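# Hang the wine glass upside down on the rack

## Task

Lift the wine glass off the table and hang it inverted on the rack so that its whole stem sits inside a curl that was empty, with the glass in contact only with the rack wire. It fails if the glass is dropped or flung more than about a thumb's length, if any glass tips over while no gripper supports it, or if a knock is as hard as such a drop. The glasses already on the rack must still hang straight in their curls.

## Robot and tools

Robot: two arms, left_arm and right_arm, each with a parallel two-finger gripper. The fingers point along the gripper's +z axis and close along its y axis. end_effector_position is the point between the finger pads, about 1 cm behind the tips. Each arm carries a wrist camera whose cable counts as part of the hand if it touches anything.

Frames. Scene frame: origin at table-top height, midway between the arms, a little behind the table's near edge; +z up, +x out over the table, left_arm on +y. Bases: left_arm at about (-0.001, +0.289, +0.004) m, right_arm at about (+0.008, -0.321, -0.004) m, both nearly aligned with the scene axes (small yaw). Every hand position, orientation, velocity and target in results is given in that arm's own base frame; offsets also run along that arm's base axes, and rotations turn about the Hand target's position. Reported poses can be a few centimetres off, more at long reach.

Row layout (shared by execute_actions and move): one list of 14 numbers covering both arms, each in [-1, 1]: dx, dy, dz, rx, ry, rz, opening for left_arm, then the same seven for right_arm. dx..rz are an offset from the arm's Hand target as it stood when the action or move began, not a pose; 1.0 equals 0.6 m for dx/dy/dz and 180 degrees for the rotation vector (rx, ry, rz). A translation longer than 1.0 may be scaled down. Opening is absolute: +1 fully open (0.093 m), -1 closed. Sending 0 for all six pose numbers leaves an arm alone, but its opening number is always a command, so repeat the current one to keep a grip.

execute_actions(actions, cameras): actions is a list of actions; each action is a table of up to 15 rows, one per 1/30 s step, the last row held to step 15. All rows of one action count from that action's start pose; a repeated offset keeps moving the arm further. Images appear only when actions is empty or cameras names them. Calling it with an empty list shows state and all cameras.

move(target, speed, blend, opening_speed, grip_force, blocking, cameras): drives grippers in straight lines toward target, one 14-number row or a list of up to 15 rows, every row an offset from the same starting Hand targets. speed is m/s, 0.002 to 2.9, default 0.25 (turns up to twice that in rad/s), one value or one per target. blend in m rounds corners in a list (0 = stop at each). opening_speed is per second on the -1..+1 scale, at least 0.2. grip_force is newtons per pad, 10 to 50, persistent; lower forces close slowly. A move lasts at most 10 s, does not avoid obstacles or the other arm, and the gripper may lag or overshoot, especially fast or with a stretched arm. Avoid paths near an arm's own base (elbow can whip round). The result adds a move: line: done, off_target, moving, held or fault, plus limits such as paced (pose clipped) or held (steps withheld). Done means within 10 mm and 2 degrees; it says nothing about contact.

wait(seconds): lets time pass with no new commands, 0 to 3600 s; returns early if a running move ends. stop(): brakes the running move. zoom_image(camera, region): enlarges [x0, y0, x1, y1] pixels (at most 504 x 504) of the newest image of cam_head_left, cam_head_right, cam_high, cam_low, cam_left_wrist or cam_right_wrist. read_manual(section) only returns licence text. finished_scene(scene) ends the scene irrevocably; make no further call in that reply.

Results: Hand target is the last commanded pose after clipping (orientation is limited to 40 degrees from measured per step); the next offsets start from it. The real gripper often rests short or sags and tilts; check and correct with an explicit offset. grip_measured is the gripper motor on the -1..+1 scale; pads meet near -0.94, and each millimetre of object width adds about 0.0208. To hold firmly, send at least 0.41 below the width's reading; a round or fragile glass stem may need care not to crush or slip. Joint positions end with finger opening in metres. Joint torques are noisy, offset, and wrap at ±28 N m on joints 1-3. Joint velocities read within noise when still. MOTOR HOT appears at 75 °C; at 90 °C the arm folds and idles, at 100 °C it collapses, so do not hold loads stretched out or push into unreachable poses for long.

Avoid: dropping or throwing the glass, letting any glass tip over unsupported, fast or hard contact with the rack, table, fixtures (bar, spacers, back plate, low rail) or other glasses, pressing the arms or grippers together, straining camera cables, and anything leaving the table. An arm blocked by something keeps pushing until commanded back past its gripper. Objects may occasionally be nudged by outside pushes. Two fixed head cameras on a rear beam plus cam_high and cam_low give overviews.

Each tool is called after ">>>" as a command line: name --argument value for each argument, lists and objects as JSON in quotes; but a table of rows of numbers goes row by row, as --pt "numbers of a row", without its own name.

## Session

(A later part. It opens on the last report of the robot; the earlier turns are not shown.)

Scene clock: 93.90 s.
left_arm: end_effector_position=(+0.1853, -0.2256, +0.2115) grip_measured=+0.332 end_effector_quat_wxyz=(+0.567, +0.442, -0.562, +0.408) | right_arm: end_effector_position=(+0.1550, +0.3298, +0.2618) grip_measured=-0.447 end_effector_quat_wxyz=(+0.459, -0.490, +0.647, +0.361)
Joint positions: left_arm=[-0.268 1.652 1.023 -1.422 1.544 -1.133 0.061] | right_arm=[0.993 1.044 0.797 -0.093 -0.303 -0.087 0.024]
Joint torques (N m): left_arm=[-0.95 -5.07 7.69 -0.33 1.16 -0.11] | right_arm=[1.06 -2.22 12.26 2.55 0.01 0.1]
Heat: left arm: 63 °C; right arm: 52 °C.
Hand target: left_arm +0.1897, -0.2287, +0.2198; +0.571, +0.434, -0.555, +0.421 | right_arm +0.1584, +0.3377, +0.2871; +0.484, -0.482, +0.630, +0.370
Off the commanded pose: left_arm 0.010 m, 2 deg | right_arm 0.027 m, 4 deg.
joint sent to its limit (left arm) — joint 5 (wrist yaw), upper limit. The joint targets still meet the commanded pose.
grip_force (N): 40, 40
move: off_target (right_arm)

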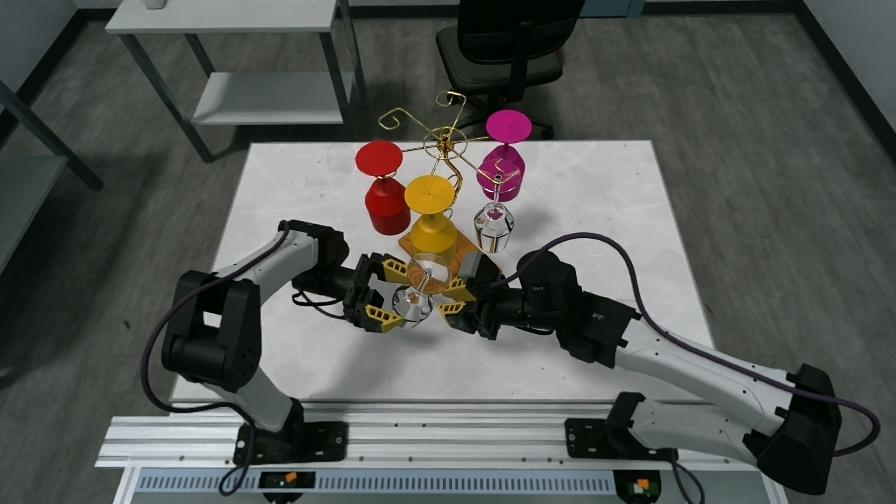

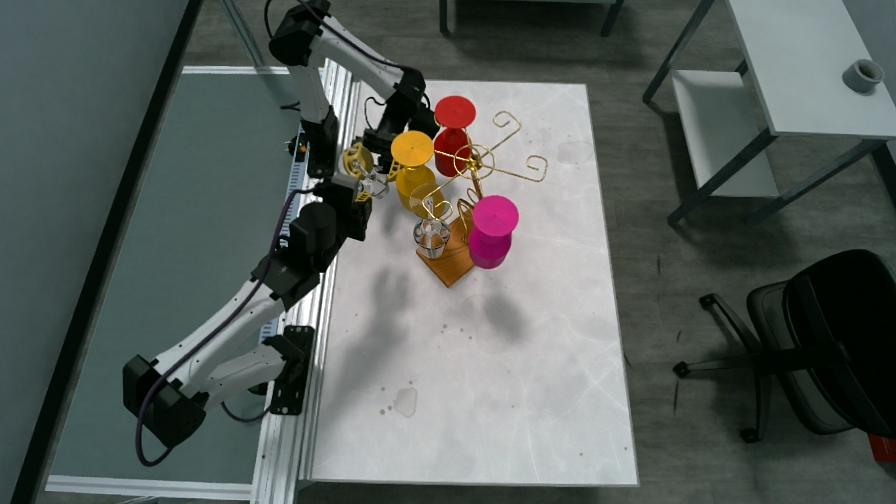

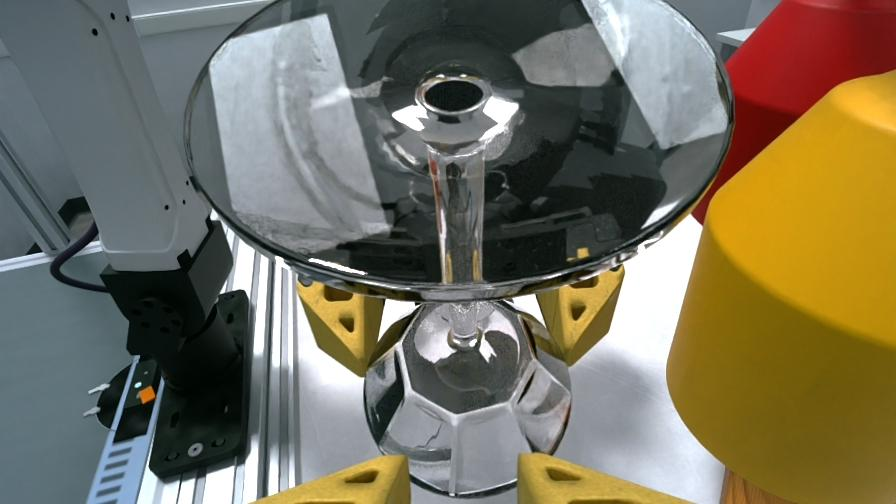

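>>> move --pt "0 0 0 0 0 0 0 0 0 0.035 0 0 0 -0.45" --pt "0 0 0 0 0 0 0 0.008 0.03 0.035 0 0 0 -0.45" --speed 0.08 --cameras '["cam_head_left","cam_right_wrist","cam_low"]'

>>> zoom_image --camera "cam_head_left" --region '[350, 200, 530, 350]'

Scene clock: 96.13 s.
left_arm: end_effector_position=(+0.1853, -0.2256, +0.2115) grip_measured=+0.332 end_effector_quat_wxyz=(+0.567, +0.442, -0.562, +0.408) | right_arm: end_effector_position=(+0.1601, +0.3478, +0.2830) grip_measured=-0.447 end_effector_quat_wxyz=(+0.460, -0.490, +0.647, +0.360)
Joint positions: left_arm=[-0.268 1.652 1.023 -1.422 1.544 -1.133 0.061] | right_arm=[1.018 1.122 0.92 -0.135 -0.28 -0.081 0.024]
Joint torques (N m): left_arm=[-0.87 -5.08 7.65 -0.32 1.18 -0.12] | right_arm=[1.14 -2.84 12.33 2.56 0 0.1]
Heat: left arm: 62 °C; right arm: 52 °C.
Hand target: left_arm +0.1897, -0.2287, +0.2198; +0.571, +0.434, -0.555, +0.421 | right_arm +0.1633, +0.3558, +0.3079; +0.484, -0.482, +0.630, +0.370
Off the commanded pose: left_arm 0.010 m, 2 deg | right_arm 0.026 m, 4 deg.
joint sent to its limit (left arm) — joint 5 (wrist yaw), upper limit. The joint targets still meet the commanded pose.
grip_force (N): 40, 40
move: off_target (right_arm)
Images, in order (width x height): cam_head_left 896x504, cam_low 896x504, cam_right_wrist 896x504.

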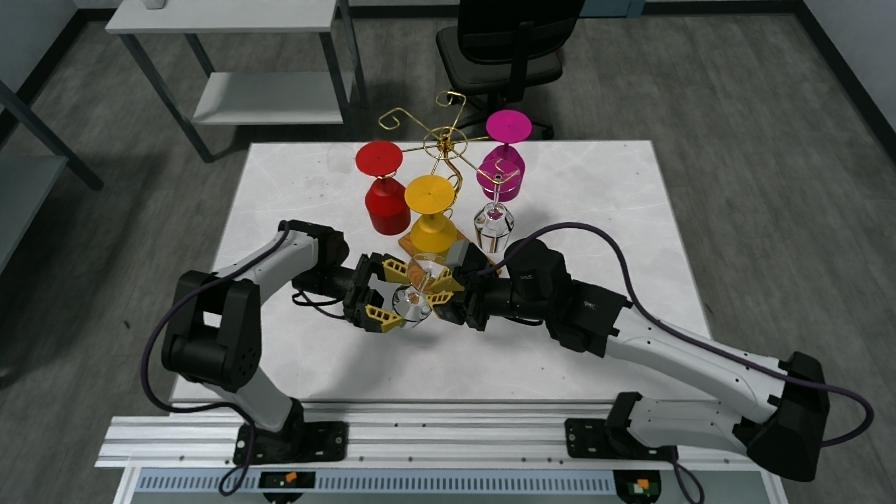

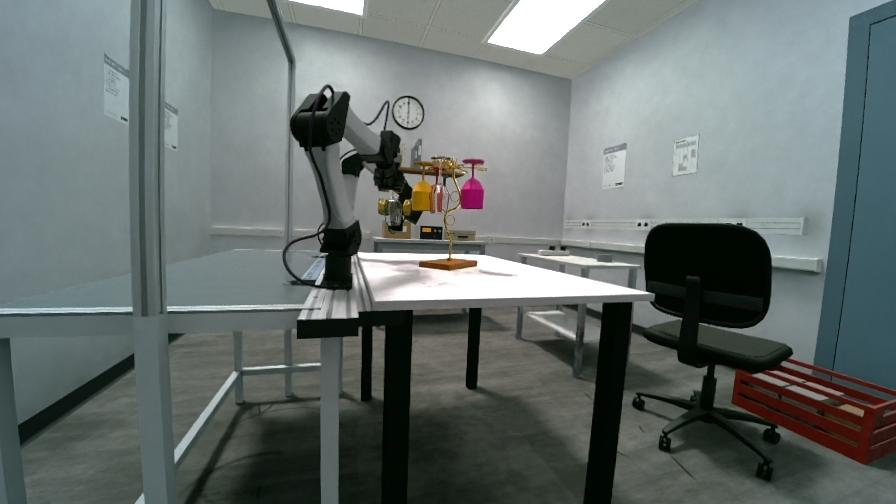

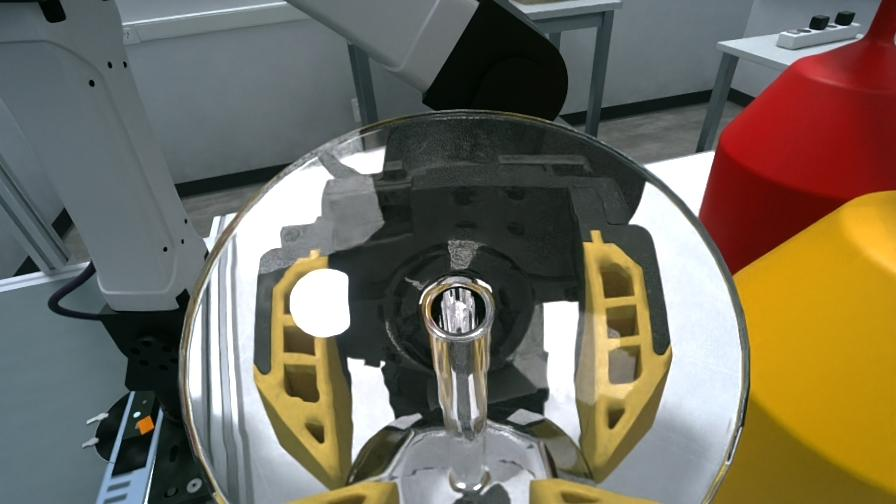

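Scaled by 2.800 from the camera's image (finer frame: 1280x720).

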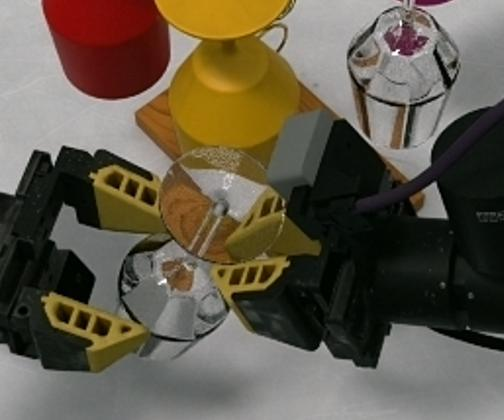

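>>> move --target '[0,0,0,0,0,0,0,0.007,0.026,0.004,0,0,0,-0.45]' --speed 0.06 --cameras '["cam_head_left","cam_right_wrist"]'

>>> zoom_image --camera "cam_head_left" --region '[350, 200, 530, 350]'

Scene clock: 97.27 s.
left_arm: end_effector_position=(+0.1855, -0.2256, +0.2118) grip_measured=+0.332 end_effector_quat_wxyz=(+0.568, +0.442, -0.562, +0.409) | right_arm: end_effector_position=(+0.1639, +0.3628, +0.2850) grip_measured=-0.447 end_effector_quat_wxyz=(+0.459, -0.491, +0.647, +0.360)
Joint positions: left_arm=[-0.268 1.652 1.023 -1.422 1.546 -1.133 0.061] | right_arm=[1.036 1.184 0.965 -0.119 -0.263 -0.076 0.024]
Joint torques (N m): left_arm=[-0.83 -5.12 7.62 -0.33 1.14 -0.17] | right_arm=[1.14 -3.29 12.23 2.57 0 0.09]
Heat: left arm: 61 °C; right arm: 52 °C.
Hand target: left_arm +0.1897, -0.2287, +0.2198; +0.571, +0.434, -0.555, +0.421 | right_arm +0.1674, +0.3713, +0.3105; +0.484, -0.482, +0.630, +0.370
Off the commanded pose: left_arm 0.010 m, 2 deg | right_arm 0.027 m, 4 deg.
joint sent to its limit (left arm) — joint 5 (wrist yaw), upper limit. The joint targets still meet the commanded pose.
grip_force (N): 40, 40
move: off_target (right_arm)

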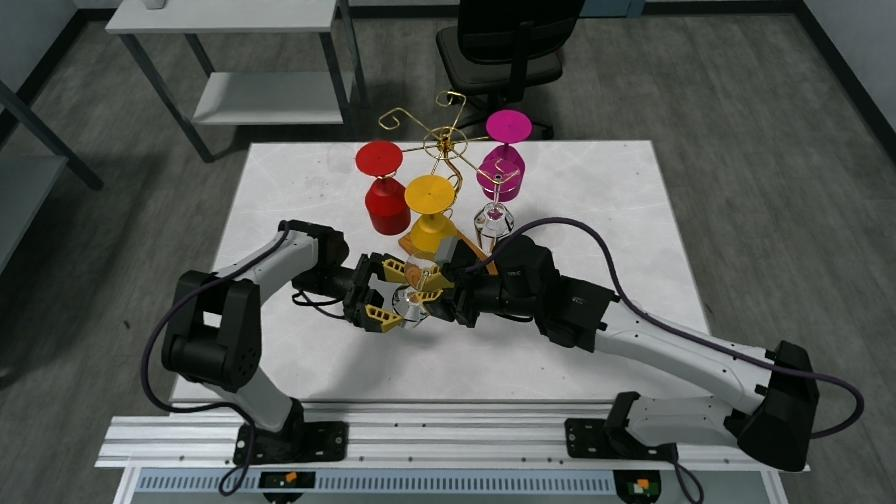

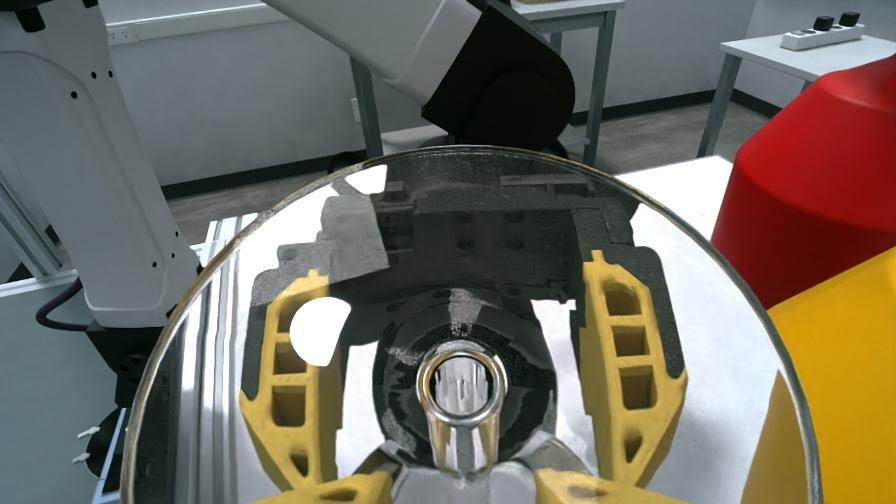

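Scaled by 2.800 from the camera's image (finer frame: 1280x720).

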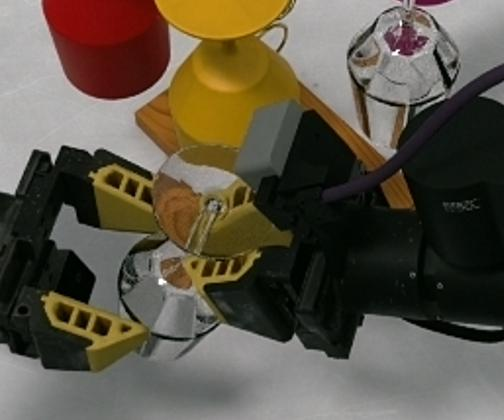

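>>> move --pt "0 0 0 0 0 0 0 -0.002 -0.006 0 0 0 0 -0.45" --pt "0 0 0 0 0 0 0 -0.002 -0.006 0 0 0 0 -1" --speed 0.06 --grip_force '[40, 30]' --cameras '["cam_head_left","cam_right_wrist"]'

>>> zoom_image --camera "cam_head_left" --region '[350, 200, 530, 350]'

Scene clock: 99.83 s.
left_arm: end_effector_position=(+0.1857, -0.2257, +0.2122) grip_measured=+0.332 end_effector_quat_wxyz=(+0.568, +0.442, -0.561, +0.410) | right_arm: end_effector_position=(+0.1647, +0.3627, +0.2849) grip_measured=-0.898 end_effector_quat_wxyz=(+0.460, -0.490, +0.648, +0.358)
Joint positions: left_arm=[-0.268 1.652 1.023 -1.422 1.549 -1.133 0.061] | right_arm=[1.036 1.184 0.965 -0.119 -0.258 -0.076 0.002]
Joint torques (N m): left_arm=[-1.02 -5.05 7.71 -0.32 1.12 -0.11] | right_arm=[0.9 -4.46 11.69 2.5 -0.04 0.11]
Heat: left arm: 60 °C; right arm: 52 °C.
Hand target: left_arm +0.1897, -0.2287, +0.2198; +0.571, +0.434, -0.555, +0.421 | right_arm +0.1662, +0.3678, +0.3104; +0.484, -0.482, +0.630, +0.370
Off the commanded pose: left_arm 0.009 m, 2 deg | right_arm 0.026 m, 4 deg.
joint sent to its limit (left arm) — joint 5 (wrist yaw), upper limit. The joint targets still meet the commanded pose.
grip_force (N): 40, 30
move: off_target (right_arm); target 2's new opening was sent with right_arm's hand 0.026 m and 4 deg from that target

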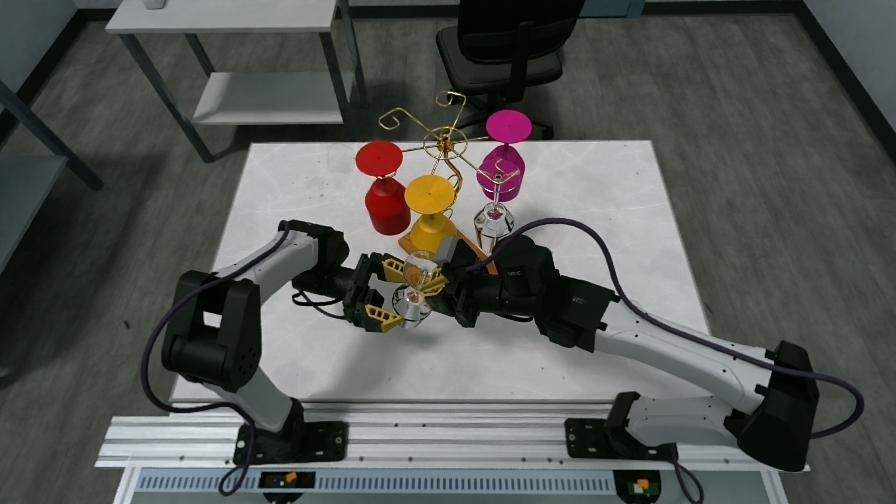

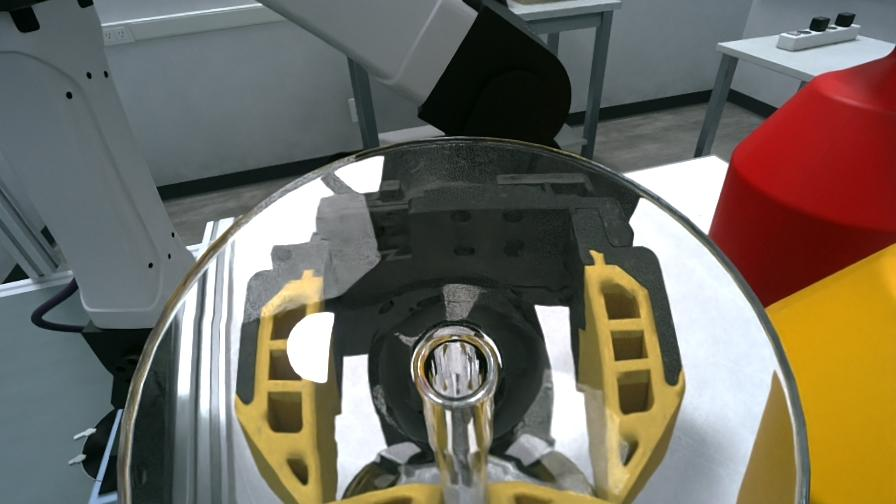

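Scaled by 2.800 from the camera's image (finer frame: 1280x720).

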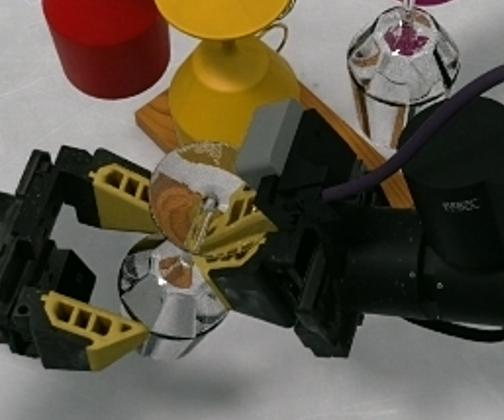

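>>> move --target '[0,0,0,0,0,0,0.42,0,0,0,0,0,0,-1]' --opening_speed 0.3 --grip_force '[50, 50]' --cameras '["cam_head_left","cam_right_wrist","cam_left_wrist"]'

>>> zoom_image --camera "cam_head_left" --region '[350, 200, 530, 350]'

Scene clock: 101.70 s.
left_arm: end_effector_position=(+0.1857, -0.2257, +0.2122) grip_measured=+0.424 end_effector_quat_wxyz=(+0.568, +0.442, -0.561, +0.410) | right_arm: end_effector_position=(+0.1647, +0.3627, +0.2849) grip_measured=-0.964 end_effector_quat_wxyz=(+0.460, -0.490, +0.648, +0.358)
Joint positions: left_arm=[-0.268 1.652 1.023 -1.422 1.549 -1.133 0.066] | right_arm=[1.036 1.184 0.965 -0.119 -0.258 -0.076 0]
Joint velocities: left_arm=[0.002 -0.002 0.002 -0.154 -0.081 0.022 0] | right_arm=[within noise]
Joint torques (N m): left_arm=[-0.94 -5.18 7.72 -0.31 1.09 -0.14] | right_arm=[0.87 -4.44 11.7 2.5 -0.06 0.09]
Heat: left arm: 60 °C; right arm: 52 °C.
Hand target: left_arm +0.1897, -0.2287, +0.2198; +0.571, +0.434, -0.555, +0.421 | right_arm +0.1661, +0.3678, +0.3104; +0.484, -0.482, +0.630, +0.370
Off the commanded pose: left_arm 0.009 m, 2 deg | right_arm 0.026 m, 4 deg.
joint sent to its limit (left arm) — joint 5 (wrist yaw), upper limit. The joint targets still meet the commanded pose.
move: done
Images, in order (width x height): cam_head_left 896x504, cam_left_wrist 896x504, cam_right_wrist 896x504.

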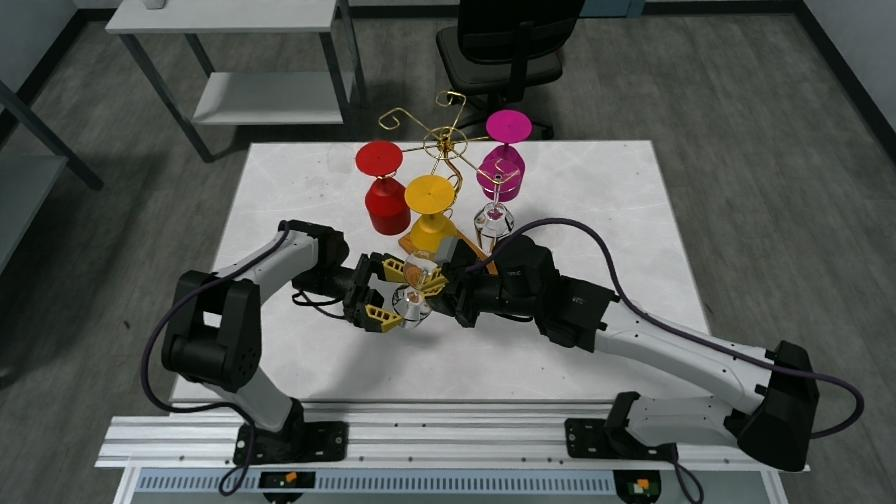

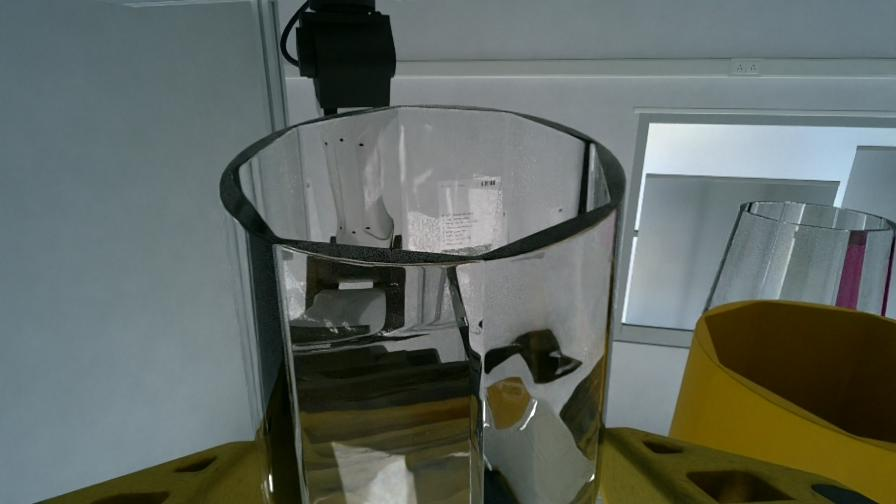

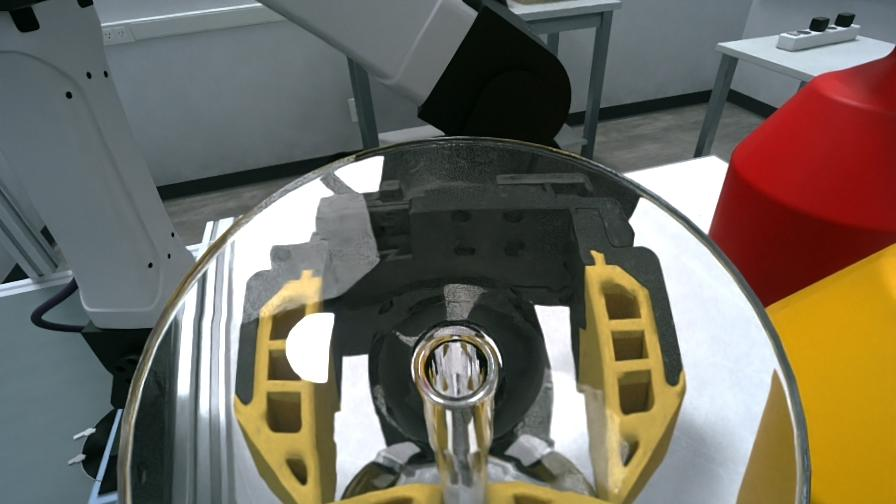

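Scaled by 2.800 from the camera's image (finer frame: 1280x720).

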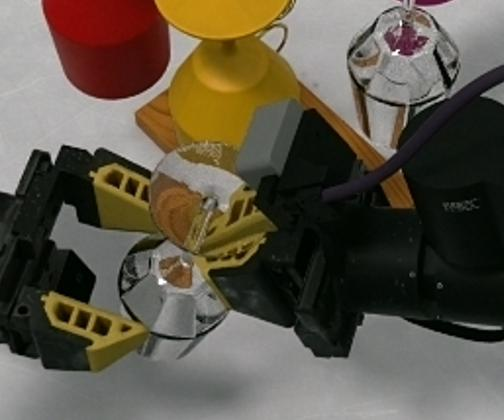

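>>> move --pt "0 0 0 0 0 0 0.75 0 0 0 0 0 0 -1" --pt "0.055 0.192 0 0 0 0 0.75 0 0 0 0 0 0 -1" --speed 0.12

>>> move --pt "0.09 0.12 0 -0.092 -0.32 0 1 0 0 0 0 0 0 -1" --pt "0.09 0.12 0 -0.185 -0.64 0 1 0 0 0 0 0 0 -1" --pt "0.09 0.12 0 -0.274 -0.95 0 1 0 0 0 0 0 0 -1" --speed 0.5 --blend 0.02 --cameras '["cam_head_left","cam_right_wrist","cam_left_wrist"]'

Scene clock: 104.80 s.
left_arm: end_effector_position=(+0.2245, -0.1161, +0.2166) grip_measured=+0.748 end_effector_quat_wxyz=(+0.417, +0.577, -0.516, +0.476) | right_arm: end_effector_position=(+0.1639, +0.3613, +0.2804) grip_measured=-0.964 end_effector_quat_wxyz=(+0.452, -0.492, +0.653, +0.355)
Joint positions: left_arm=[0.229 1.493 1.009 -1.569 1.344 -1.068 0.081] | right_arm=[1.036 1.184 0.965 -0.139 -0.258 -0.076 0]
Joint torques (N m): left_arm=[0.5 -5.18 7.02 -0.53 0.58 -0.19] | right_arm=[0.87 -4.71 11.56 2.71 -0.05 0.08]
Heat: left arm: 59 °C; right arm: 52 °C.
Hand target: left_arm +0.2227, -0.1135, +0.2199; +0.571, +0.433, -0.555, +0.422 | right_arm +0.1661, +0.3678, +0.3104; +0.484, -0.482, +0.630, +0.370
Off the commanded pose: left_arm 0.004 m, 25 deg | right_arm 0.031 m, 5 deg.
joint sent to its limit (left arm) — joint 4 (wrist pitch), lower limit. The joint targets are off in orientation, not in position.
move: off_target (left_arm)

Scene clock: 109.47 s.
left_arm: end_effector_position=(+0.2752, -0.0423, +0.2187) grip_measured=+0.999 end_effector_quat_wxyz=(+0.488, +0.472, +0.649, -0.344) | right_arm: end_effector_position=(+0.1639, +0.3613, +0.2804) grip_measured=-0.964 end_effector_quat_wxyz=(+0.452, -0.492, +0.653, +0.355)
Joint positions: left_arm=[0.459 1.609 1.199 -1.574 1.252 2.018 0.093] | right_arm=[1.036 1.184 0.965 -0.139 -0.258 -0.076 0]
Joint torques (N m): left_arm=[-0.83 -4.45 8.1 -0.42 0.65 0] | right_arm=[0.85 -4.71 11.59 2.7 -0.05 0.07]
Heat: left arm: 57 °C; right arm: 53 °C.
Hand target: left_arm +0.2767, -0.0415, +0.2199; +0.404, +0.555, +0.442, -0.578 | right_arm +0.1661, +0.3678, +0.3104; +0.484, -0.482, +0.630, +0.370
Off the commanded pose: left_arm 0.002 m, 38 deg | right_arm 0.031 m, 5 deg.
joint sent to its limit (left arm) — joint 4 (wrist pitch), lower limit. The joint targets are off in orientation, not in position.
move: off_target (left_arm); limits=paced
Images, in order (width x height): cam_head_left 896x504, cam_left_wrist 896x504, cam_right_wrist 896x504.

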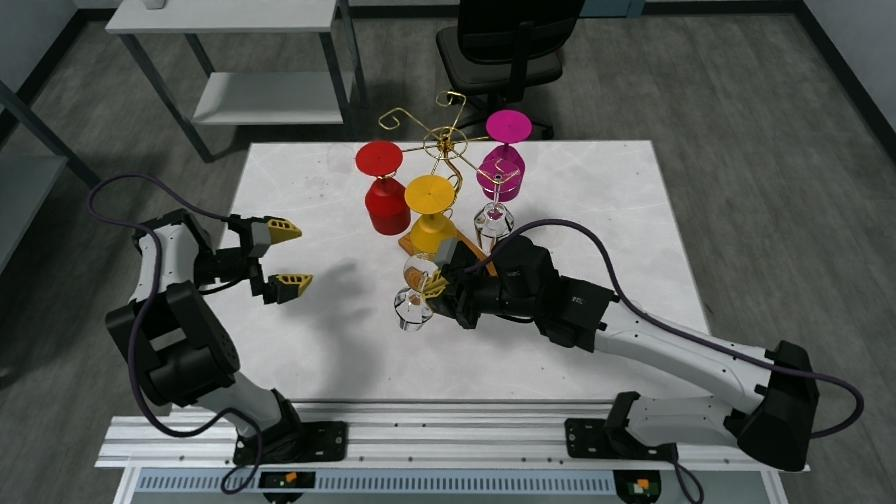

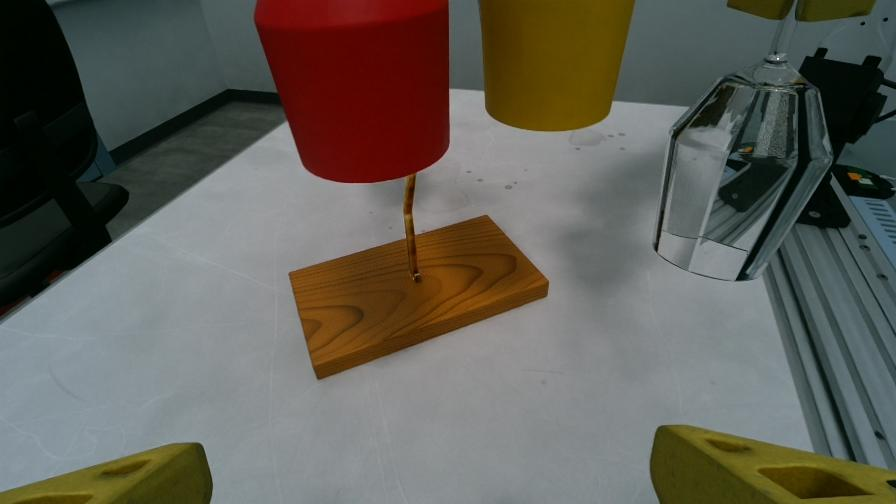

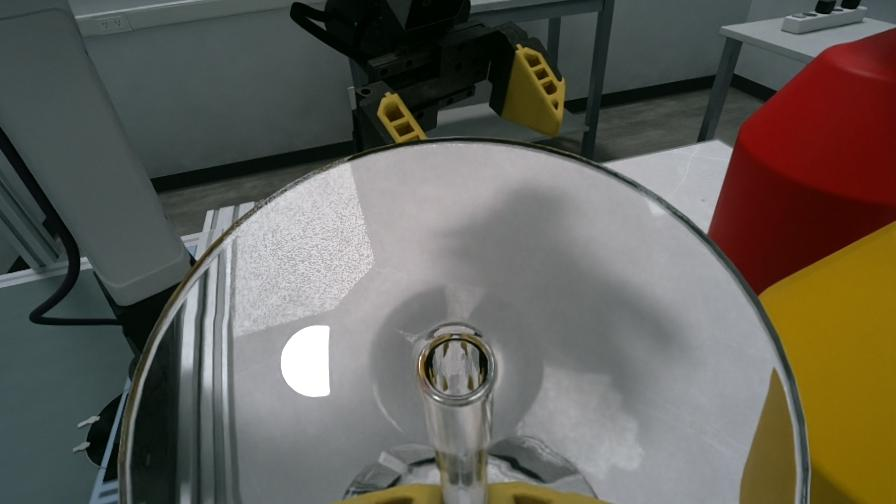

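>>> move --target '[0,0,0,0,0,0,1,0.075,-0.29,0,0,0,0.083,-1]' --speed 0.15 --cameras '["cam_head_left","cam_right_wrist","cam_high"]'

Scene clock: 112.87 s.
left_arm: end_effector_position=(+0.2751, -0.0422, +0.2184) grip_measured=+0.999 end_effector_quat_wxyz=(+0.488, +0.473, +0.648, -0.343) | right_arm: end_effector_position=(+0.2079, +0.1923, +0.2909) grip_measured=-0.964 end_effector_quat_wxyz=(-0.409, +0.551, -0.587, -0.430)
Joint positions: left_arm=[0.459 1.609 1.199 -1.574 1.25 2.02 0.093] | right_arm=[0.151 1.213 1.156 -1.043 -1.232 -1.02 0]
Joint torques (N m): left_arm=[-0.83 -4.44 8.21 -0.43 0.66 -0.02] | right_arm=[0.1 -2.91 11.33 1.1 -1.01 -0.1]
Heat: left arm: 56 °C; right arm: 52 °C.
Hand target: left_arm +0.2767, -0.0415, +0.2199; +0.404, +0.555, +0.442, -0.578 | right_arm +0.2112, +0.1937, +0.3104; -0.432, +0.560, -0.562, -0.430
Off the commanded pose: left_arm 0.002 m, 38 deg | right_arm 0.020 m, 4 deg.
joint sent to its limit (left arm) — joint 4 (wrist pitch), lower limit. The joint targets are off in orientation, not in position.
move: off_target (right_arm)
Images, in order (width x height): cam_head_left 896x504, cam_high 896x504, cam_right_wrist 896x504.

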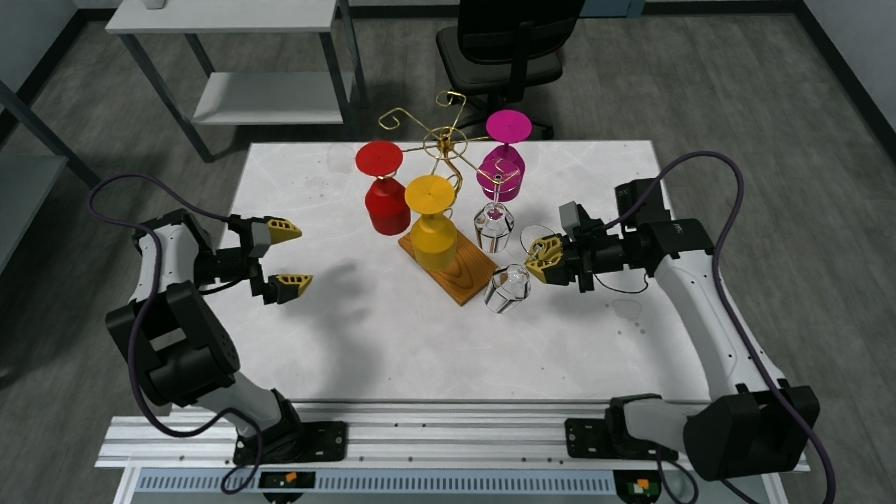

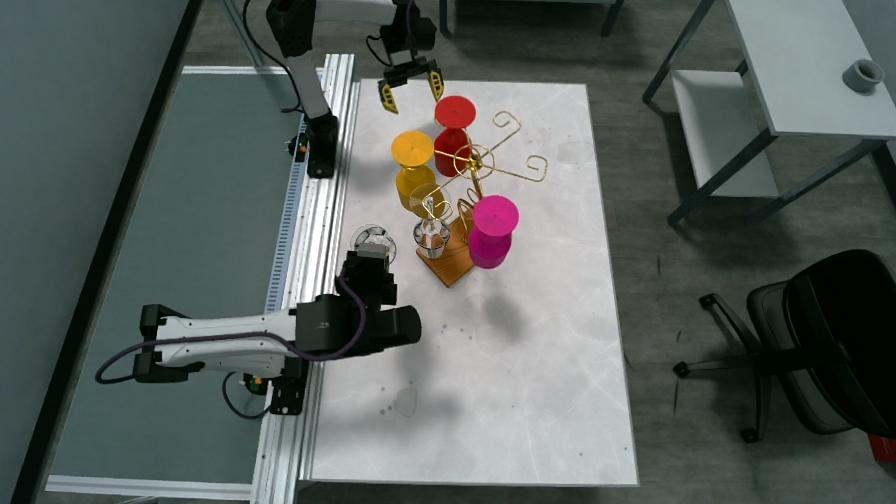

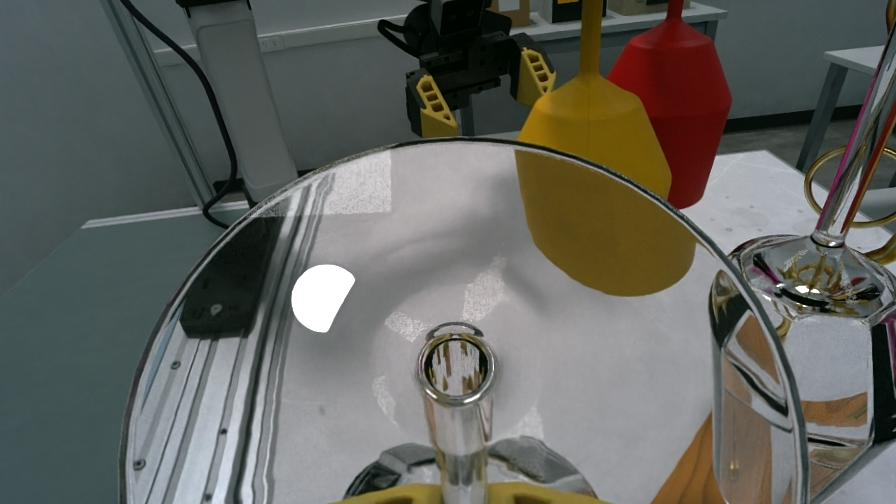

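>>> move --pt "-0.155 -0.06 -0.03 -0.003 -0.02 0.147 0.8 0 0 0 0 0 0 -1" --pt "-0.161 -0.426 -0.055 -0.003 -0.02 0.147 0.8 0 0 0 0 0 0 -1" --speed 0.25 --blend 0.02 --cameras '["cam_head_left","cam_left_wrist","cam_right_wrist"]'

Scene clock: 116.47 s.
left_arm: end_effector_position=(+0.1766, -0.2916, +0.1834) grip_measured=+0.802 end_effector_quat_wxyz=(+0.348, +0.612, +0.365, -0.609) | right_arm: end_effector_position=(+0.2075, +0.1922, +0.2907) grip_measured=-0.964 end_effector_quat_wxyz=(-0.409, +0.551, -0.587, -0.430)
Joint positions: left_arm=[-0.509 1.843 1.148 -1.155 1.556 1.832 0.084] | right_arm=[0.151 1.213 1.156 -1.047 -1.232 -1.023 0]
Joint torques (N m): left_arm=[-1.17 -6.08 7.72 0.12 1.1 -0.17] | right_arm=[-0.06 -3.19 11.02 1.08 -1 -0.11]
Heat: left arm: 55 °C; right arm: 52 °C.
Hand target: left_arm +0.1801, -0.2971, +0.1869; +0.541, +0.455, +0.542, -0.455 | right_arm +0.2105, +0.1934, +0.3098; -0.433, +0.559, -0.563, -0.429 (not the last commanded pose)
Off the commanded pose: left_arm 0.007 m, 39 deg | right_arm 0.020 m, 4 deg.
joint sent to its limit (left arm) — joint 5 (wrist yaw), upper limit. The joint targets are off in orientation, not in position.
move: off_target (left_arm)

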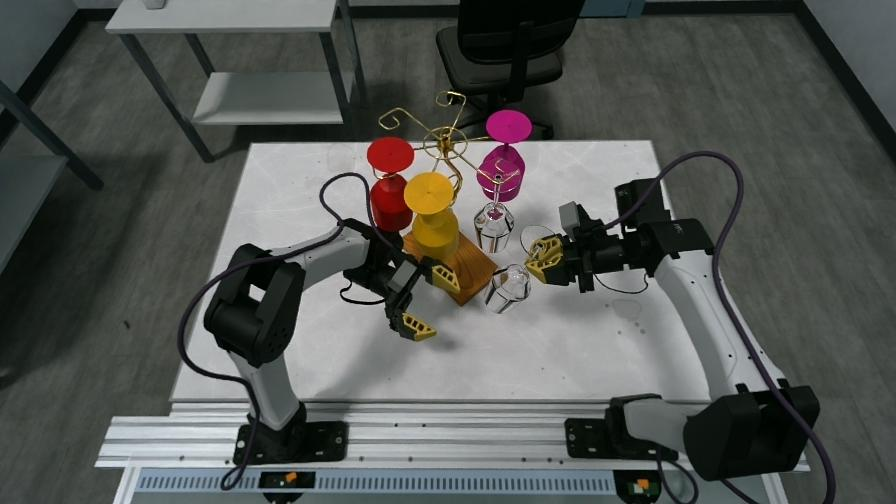

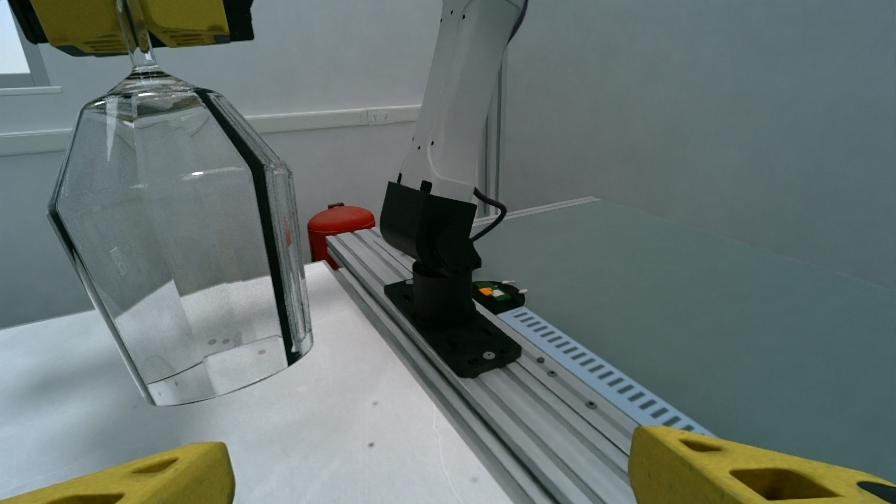

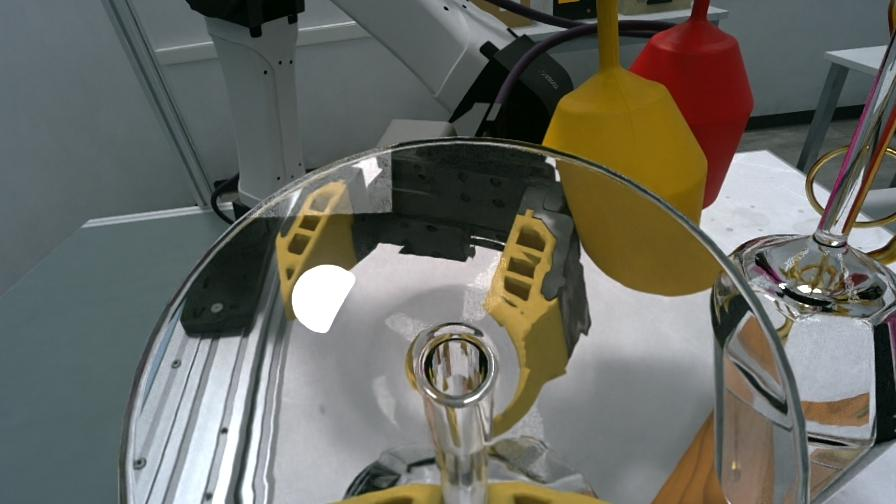

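>>> move --pt "-0.01 0.2 0 0 0 0 0.8 0 0 0 0 0 0 -1" --pt "-0.0 0.4 0.02 0 0 0.1 0.8 0 0 0 0 0 0 -1" --pt "0.15 0.55 0.1 0 0 0.3 0.8 0 0 0 0 0 0 -1" --speed 0.2 --blend 0.03 --cameras '["cam_head_left","cam_high"]'

Scene clock: 121.47 s.
left_arm: end_effector_position=(+0.2655, +0.0319, +0.2428) grip_measured=+0.802 end_effector_quat_wxyz=(+0.653, +0.259, +0.658, -0.272) | right_arm: end_effector_position=(+0.2075, +0.1922, +0.2907) grip_measured=-0.964 end_effector_quat_wxyz=(-0.409, +0.551, -0.587, -0.430)
Joint positions: left_arm=[0.801 1.405 0.931 -1.29 1.571 1.746 0.084] | right_arm=[0.151 1.213 1.156 -1.047 -1.232 -1.023 0]
Joint torques (N m): left_arm=[-0.99 -2.77 8.51 0.11 0.93 -0.15] | right_arm=[0.01 -3.14 11.1 1.08 -1.01 -0.11]
Heat: left arm: 54 °C; right arm: 52 °C.
Hand target: left_arm +0.2701, +0.0329, +0.2468; +0.688, +0.160, +0.689, -0.160 | right_arm +0.2105, +0.1934, +0.3098; -0.433, +0.559, -0.563, -0.429
Off the commanded pose: left_arm 0.006 m, 18 deg | right_arm 0.019 m, 4 deg.
joint sent to its limit (left arm) — joint 5 (wrist yaw), upper limit. The joint targets are off in orientation, not in position.
move: off_target (left_arm)

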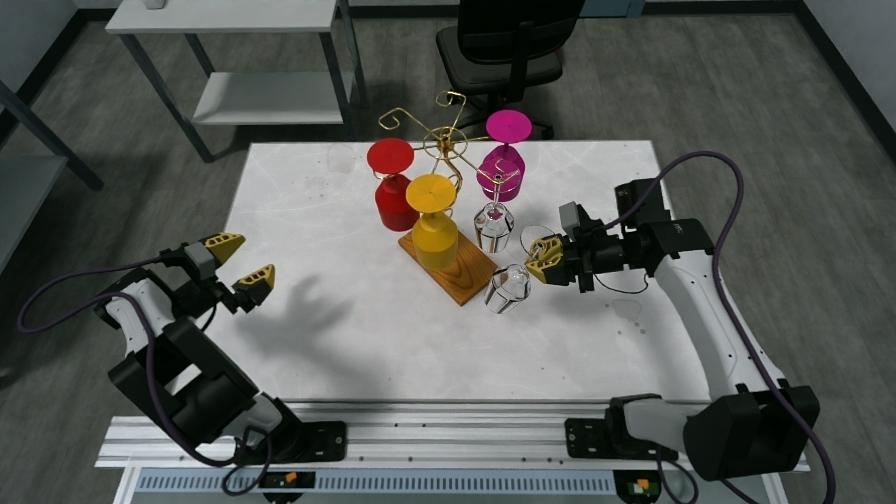

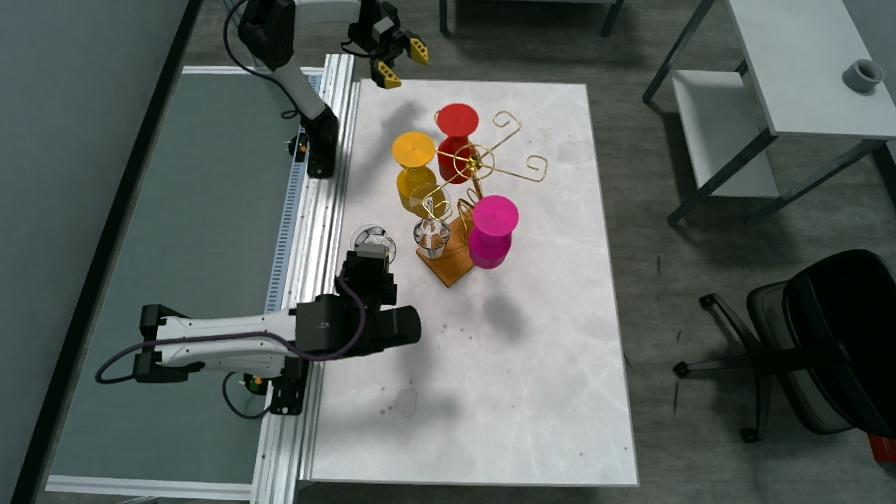

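>>> zoom_image --camera "cam_high" --region '[420, 80, 520, 200]'

>>> zoom_image --camera "cam_head_left" --region '[350, 120, 470, 240]'

Scaled by 4.200 from the camera's image (finer frame: 1280x720).

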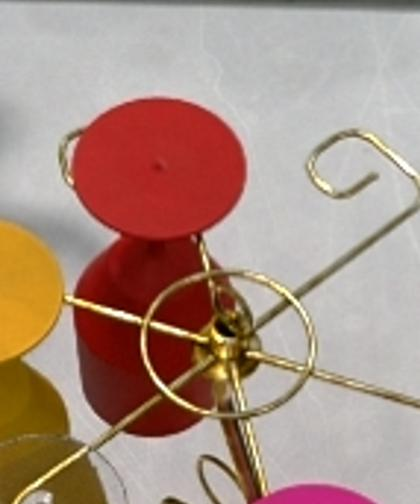

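Scaled by 4.200 from the camera's image (finer frame: 1280x720).

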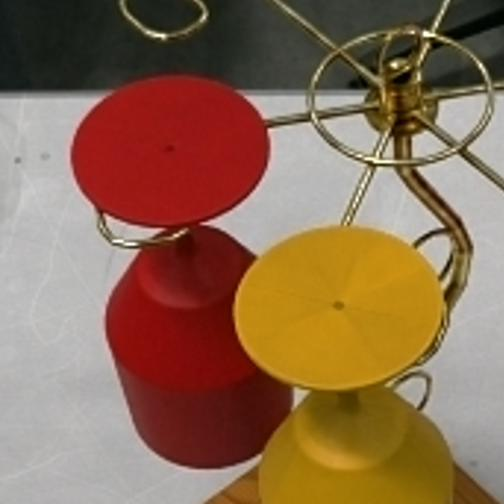

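>>> move --pt "-0.03 0.1 0.05 -0.026 0.517 0.252 0.8 0 0 0 0 0 0 -1" --pt "0.06 0.03 0.02 0.053 0.095 0.188 0.8 0 0 0 0 0 0 -1" --speed 0.4 --cameras '["cam_left_wrist"]'

Scene clock: 127.83 s.
left_arm: end_effector_position=(+0.3060, +0.0495, +0.2611) grip_measured=+0.802 end_effector_quat_wxyz=(+0.580, -0.018, +0.811, +0.081) | right_arm: end_effector_position=(+0.2075, +0.1922, +0.2907) grip_measured=-0.964 end_effector_quat_wxyz=(-0.409, +0.551, -0.587, -0.430)
Joint positions: left_arm=[0.16 0.771 0.69 -0.238 0 0.115 0.084] | right_arm=[0.151 1.213 1.156 -1.047 -1.232 -1.023 0]
Joint torques (N m): left_arm=[0.61 -0.61 7.41 2.21 0.07 -0.07] | right_arm=[-0.05 -3.21 11 1.08 -1 -0.11]
Heat: left arm: 52 °C; right arm: 51 °C.
Hand target: left_arm +0.3061, +0.0509, +0.2588; +0.581, -0.016, +0.810, +0.082 | right_arm +0.2105, +0.1934, +0.3098; -0.433, +0.559, -0.563, -0.429
Off the commanded pose: left_arm 0.003 m, 0 deg | right_arm 0.019 m, 4 deg.
move: done

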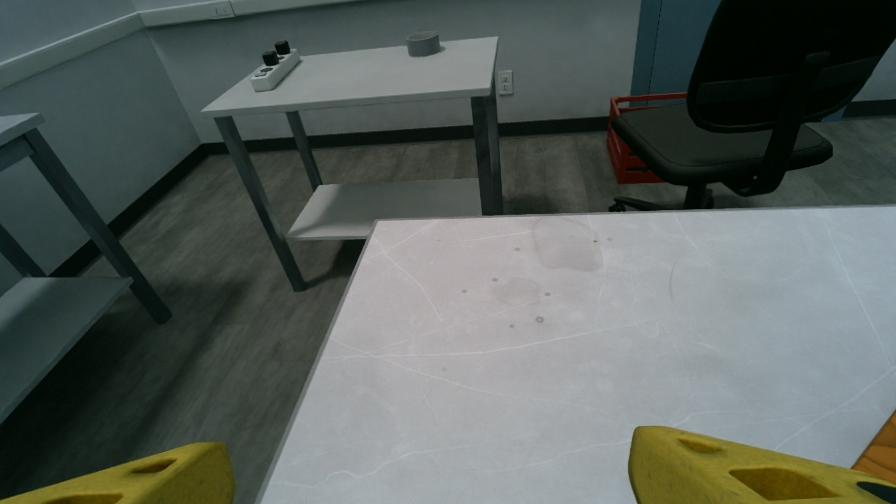

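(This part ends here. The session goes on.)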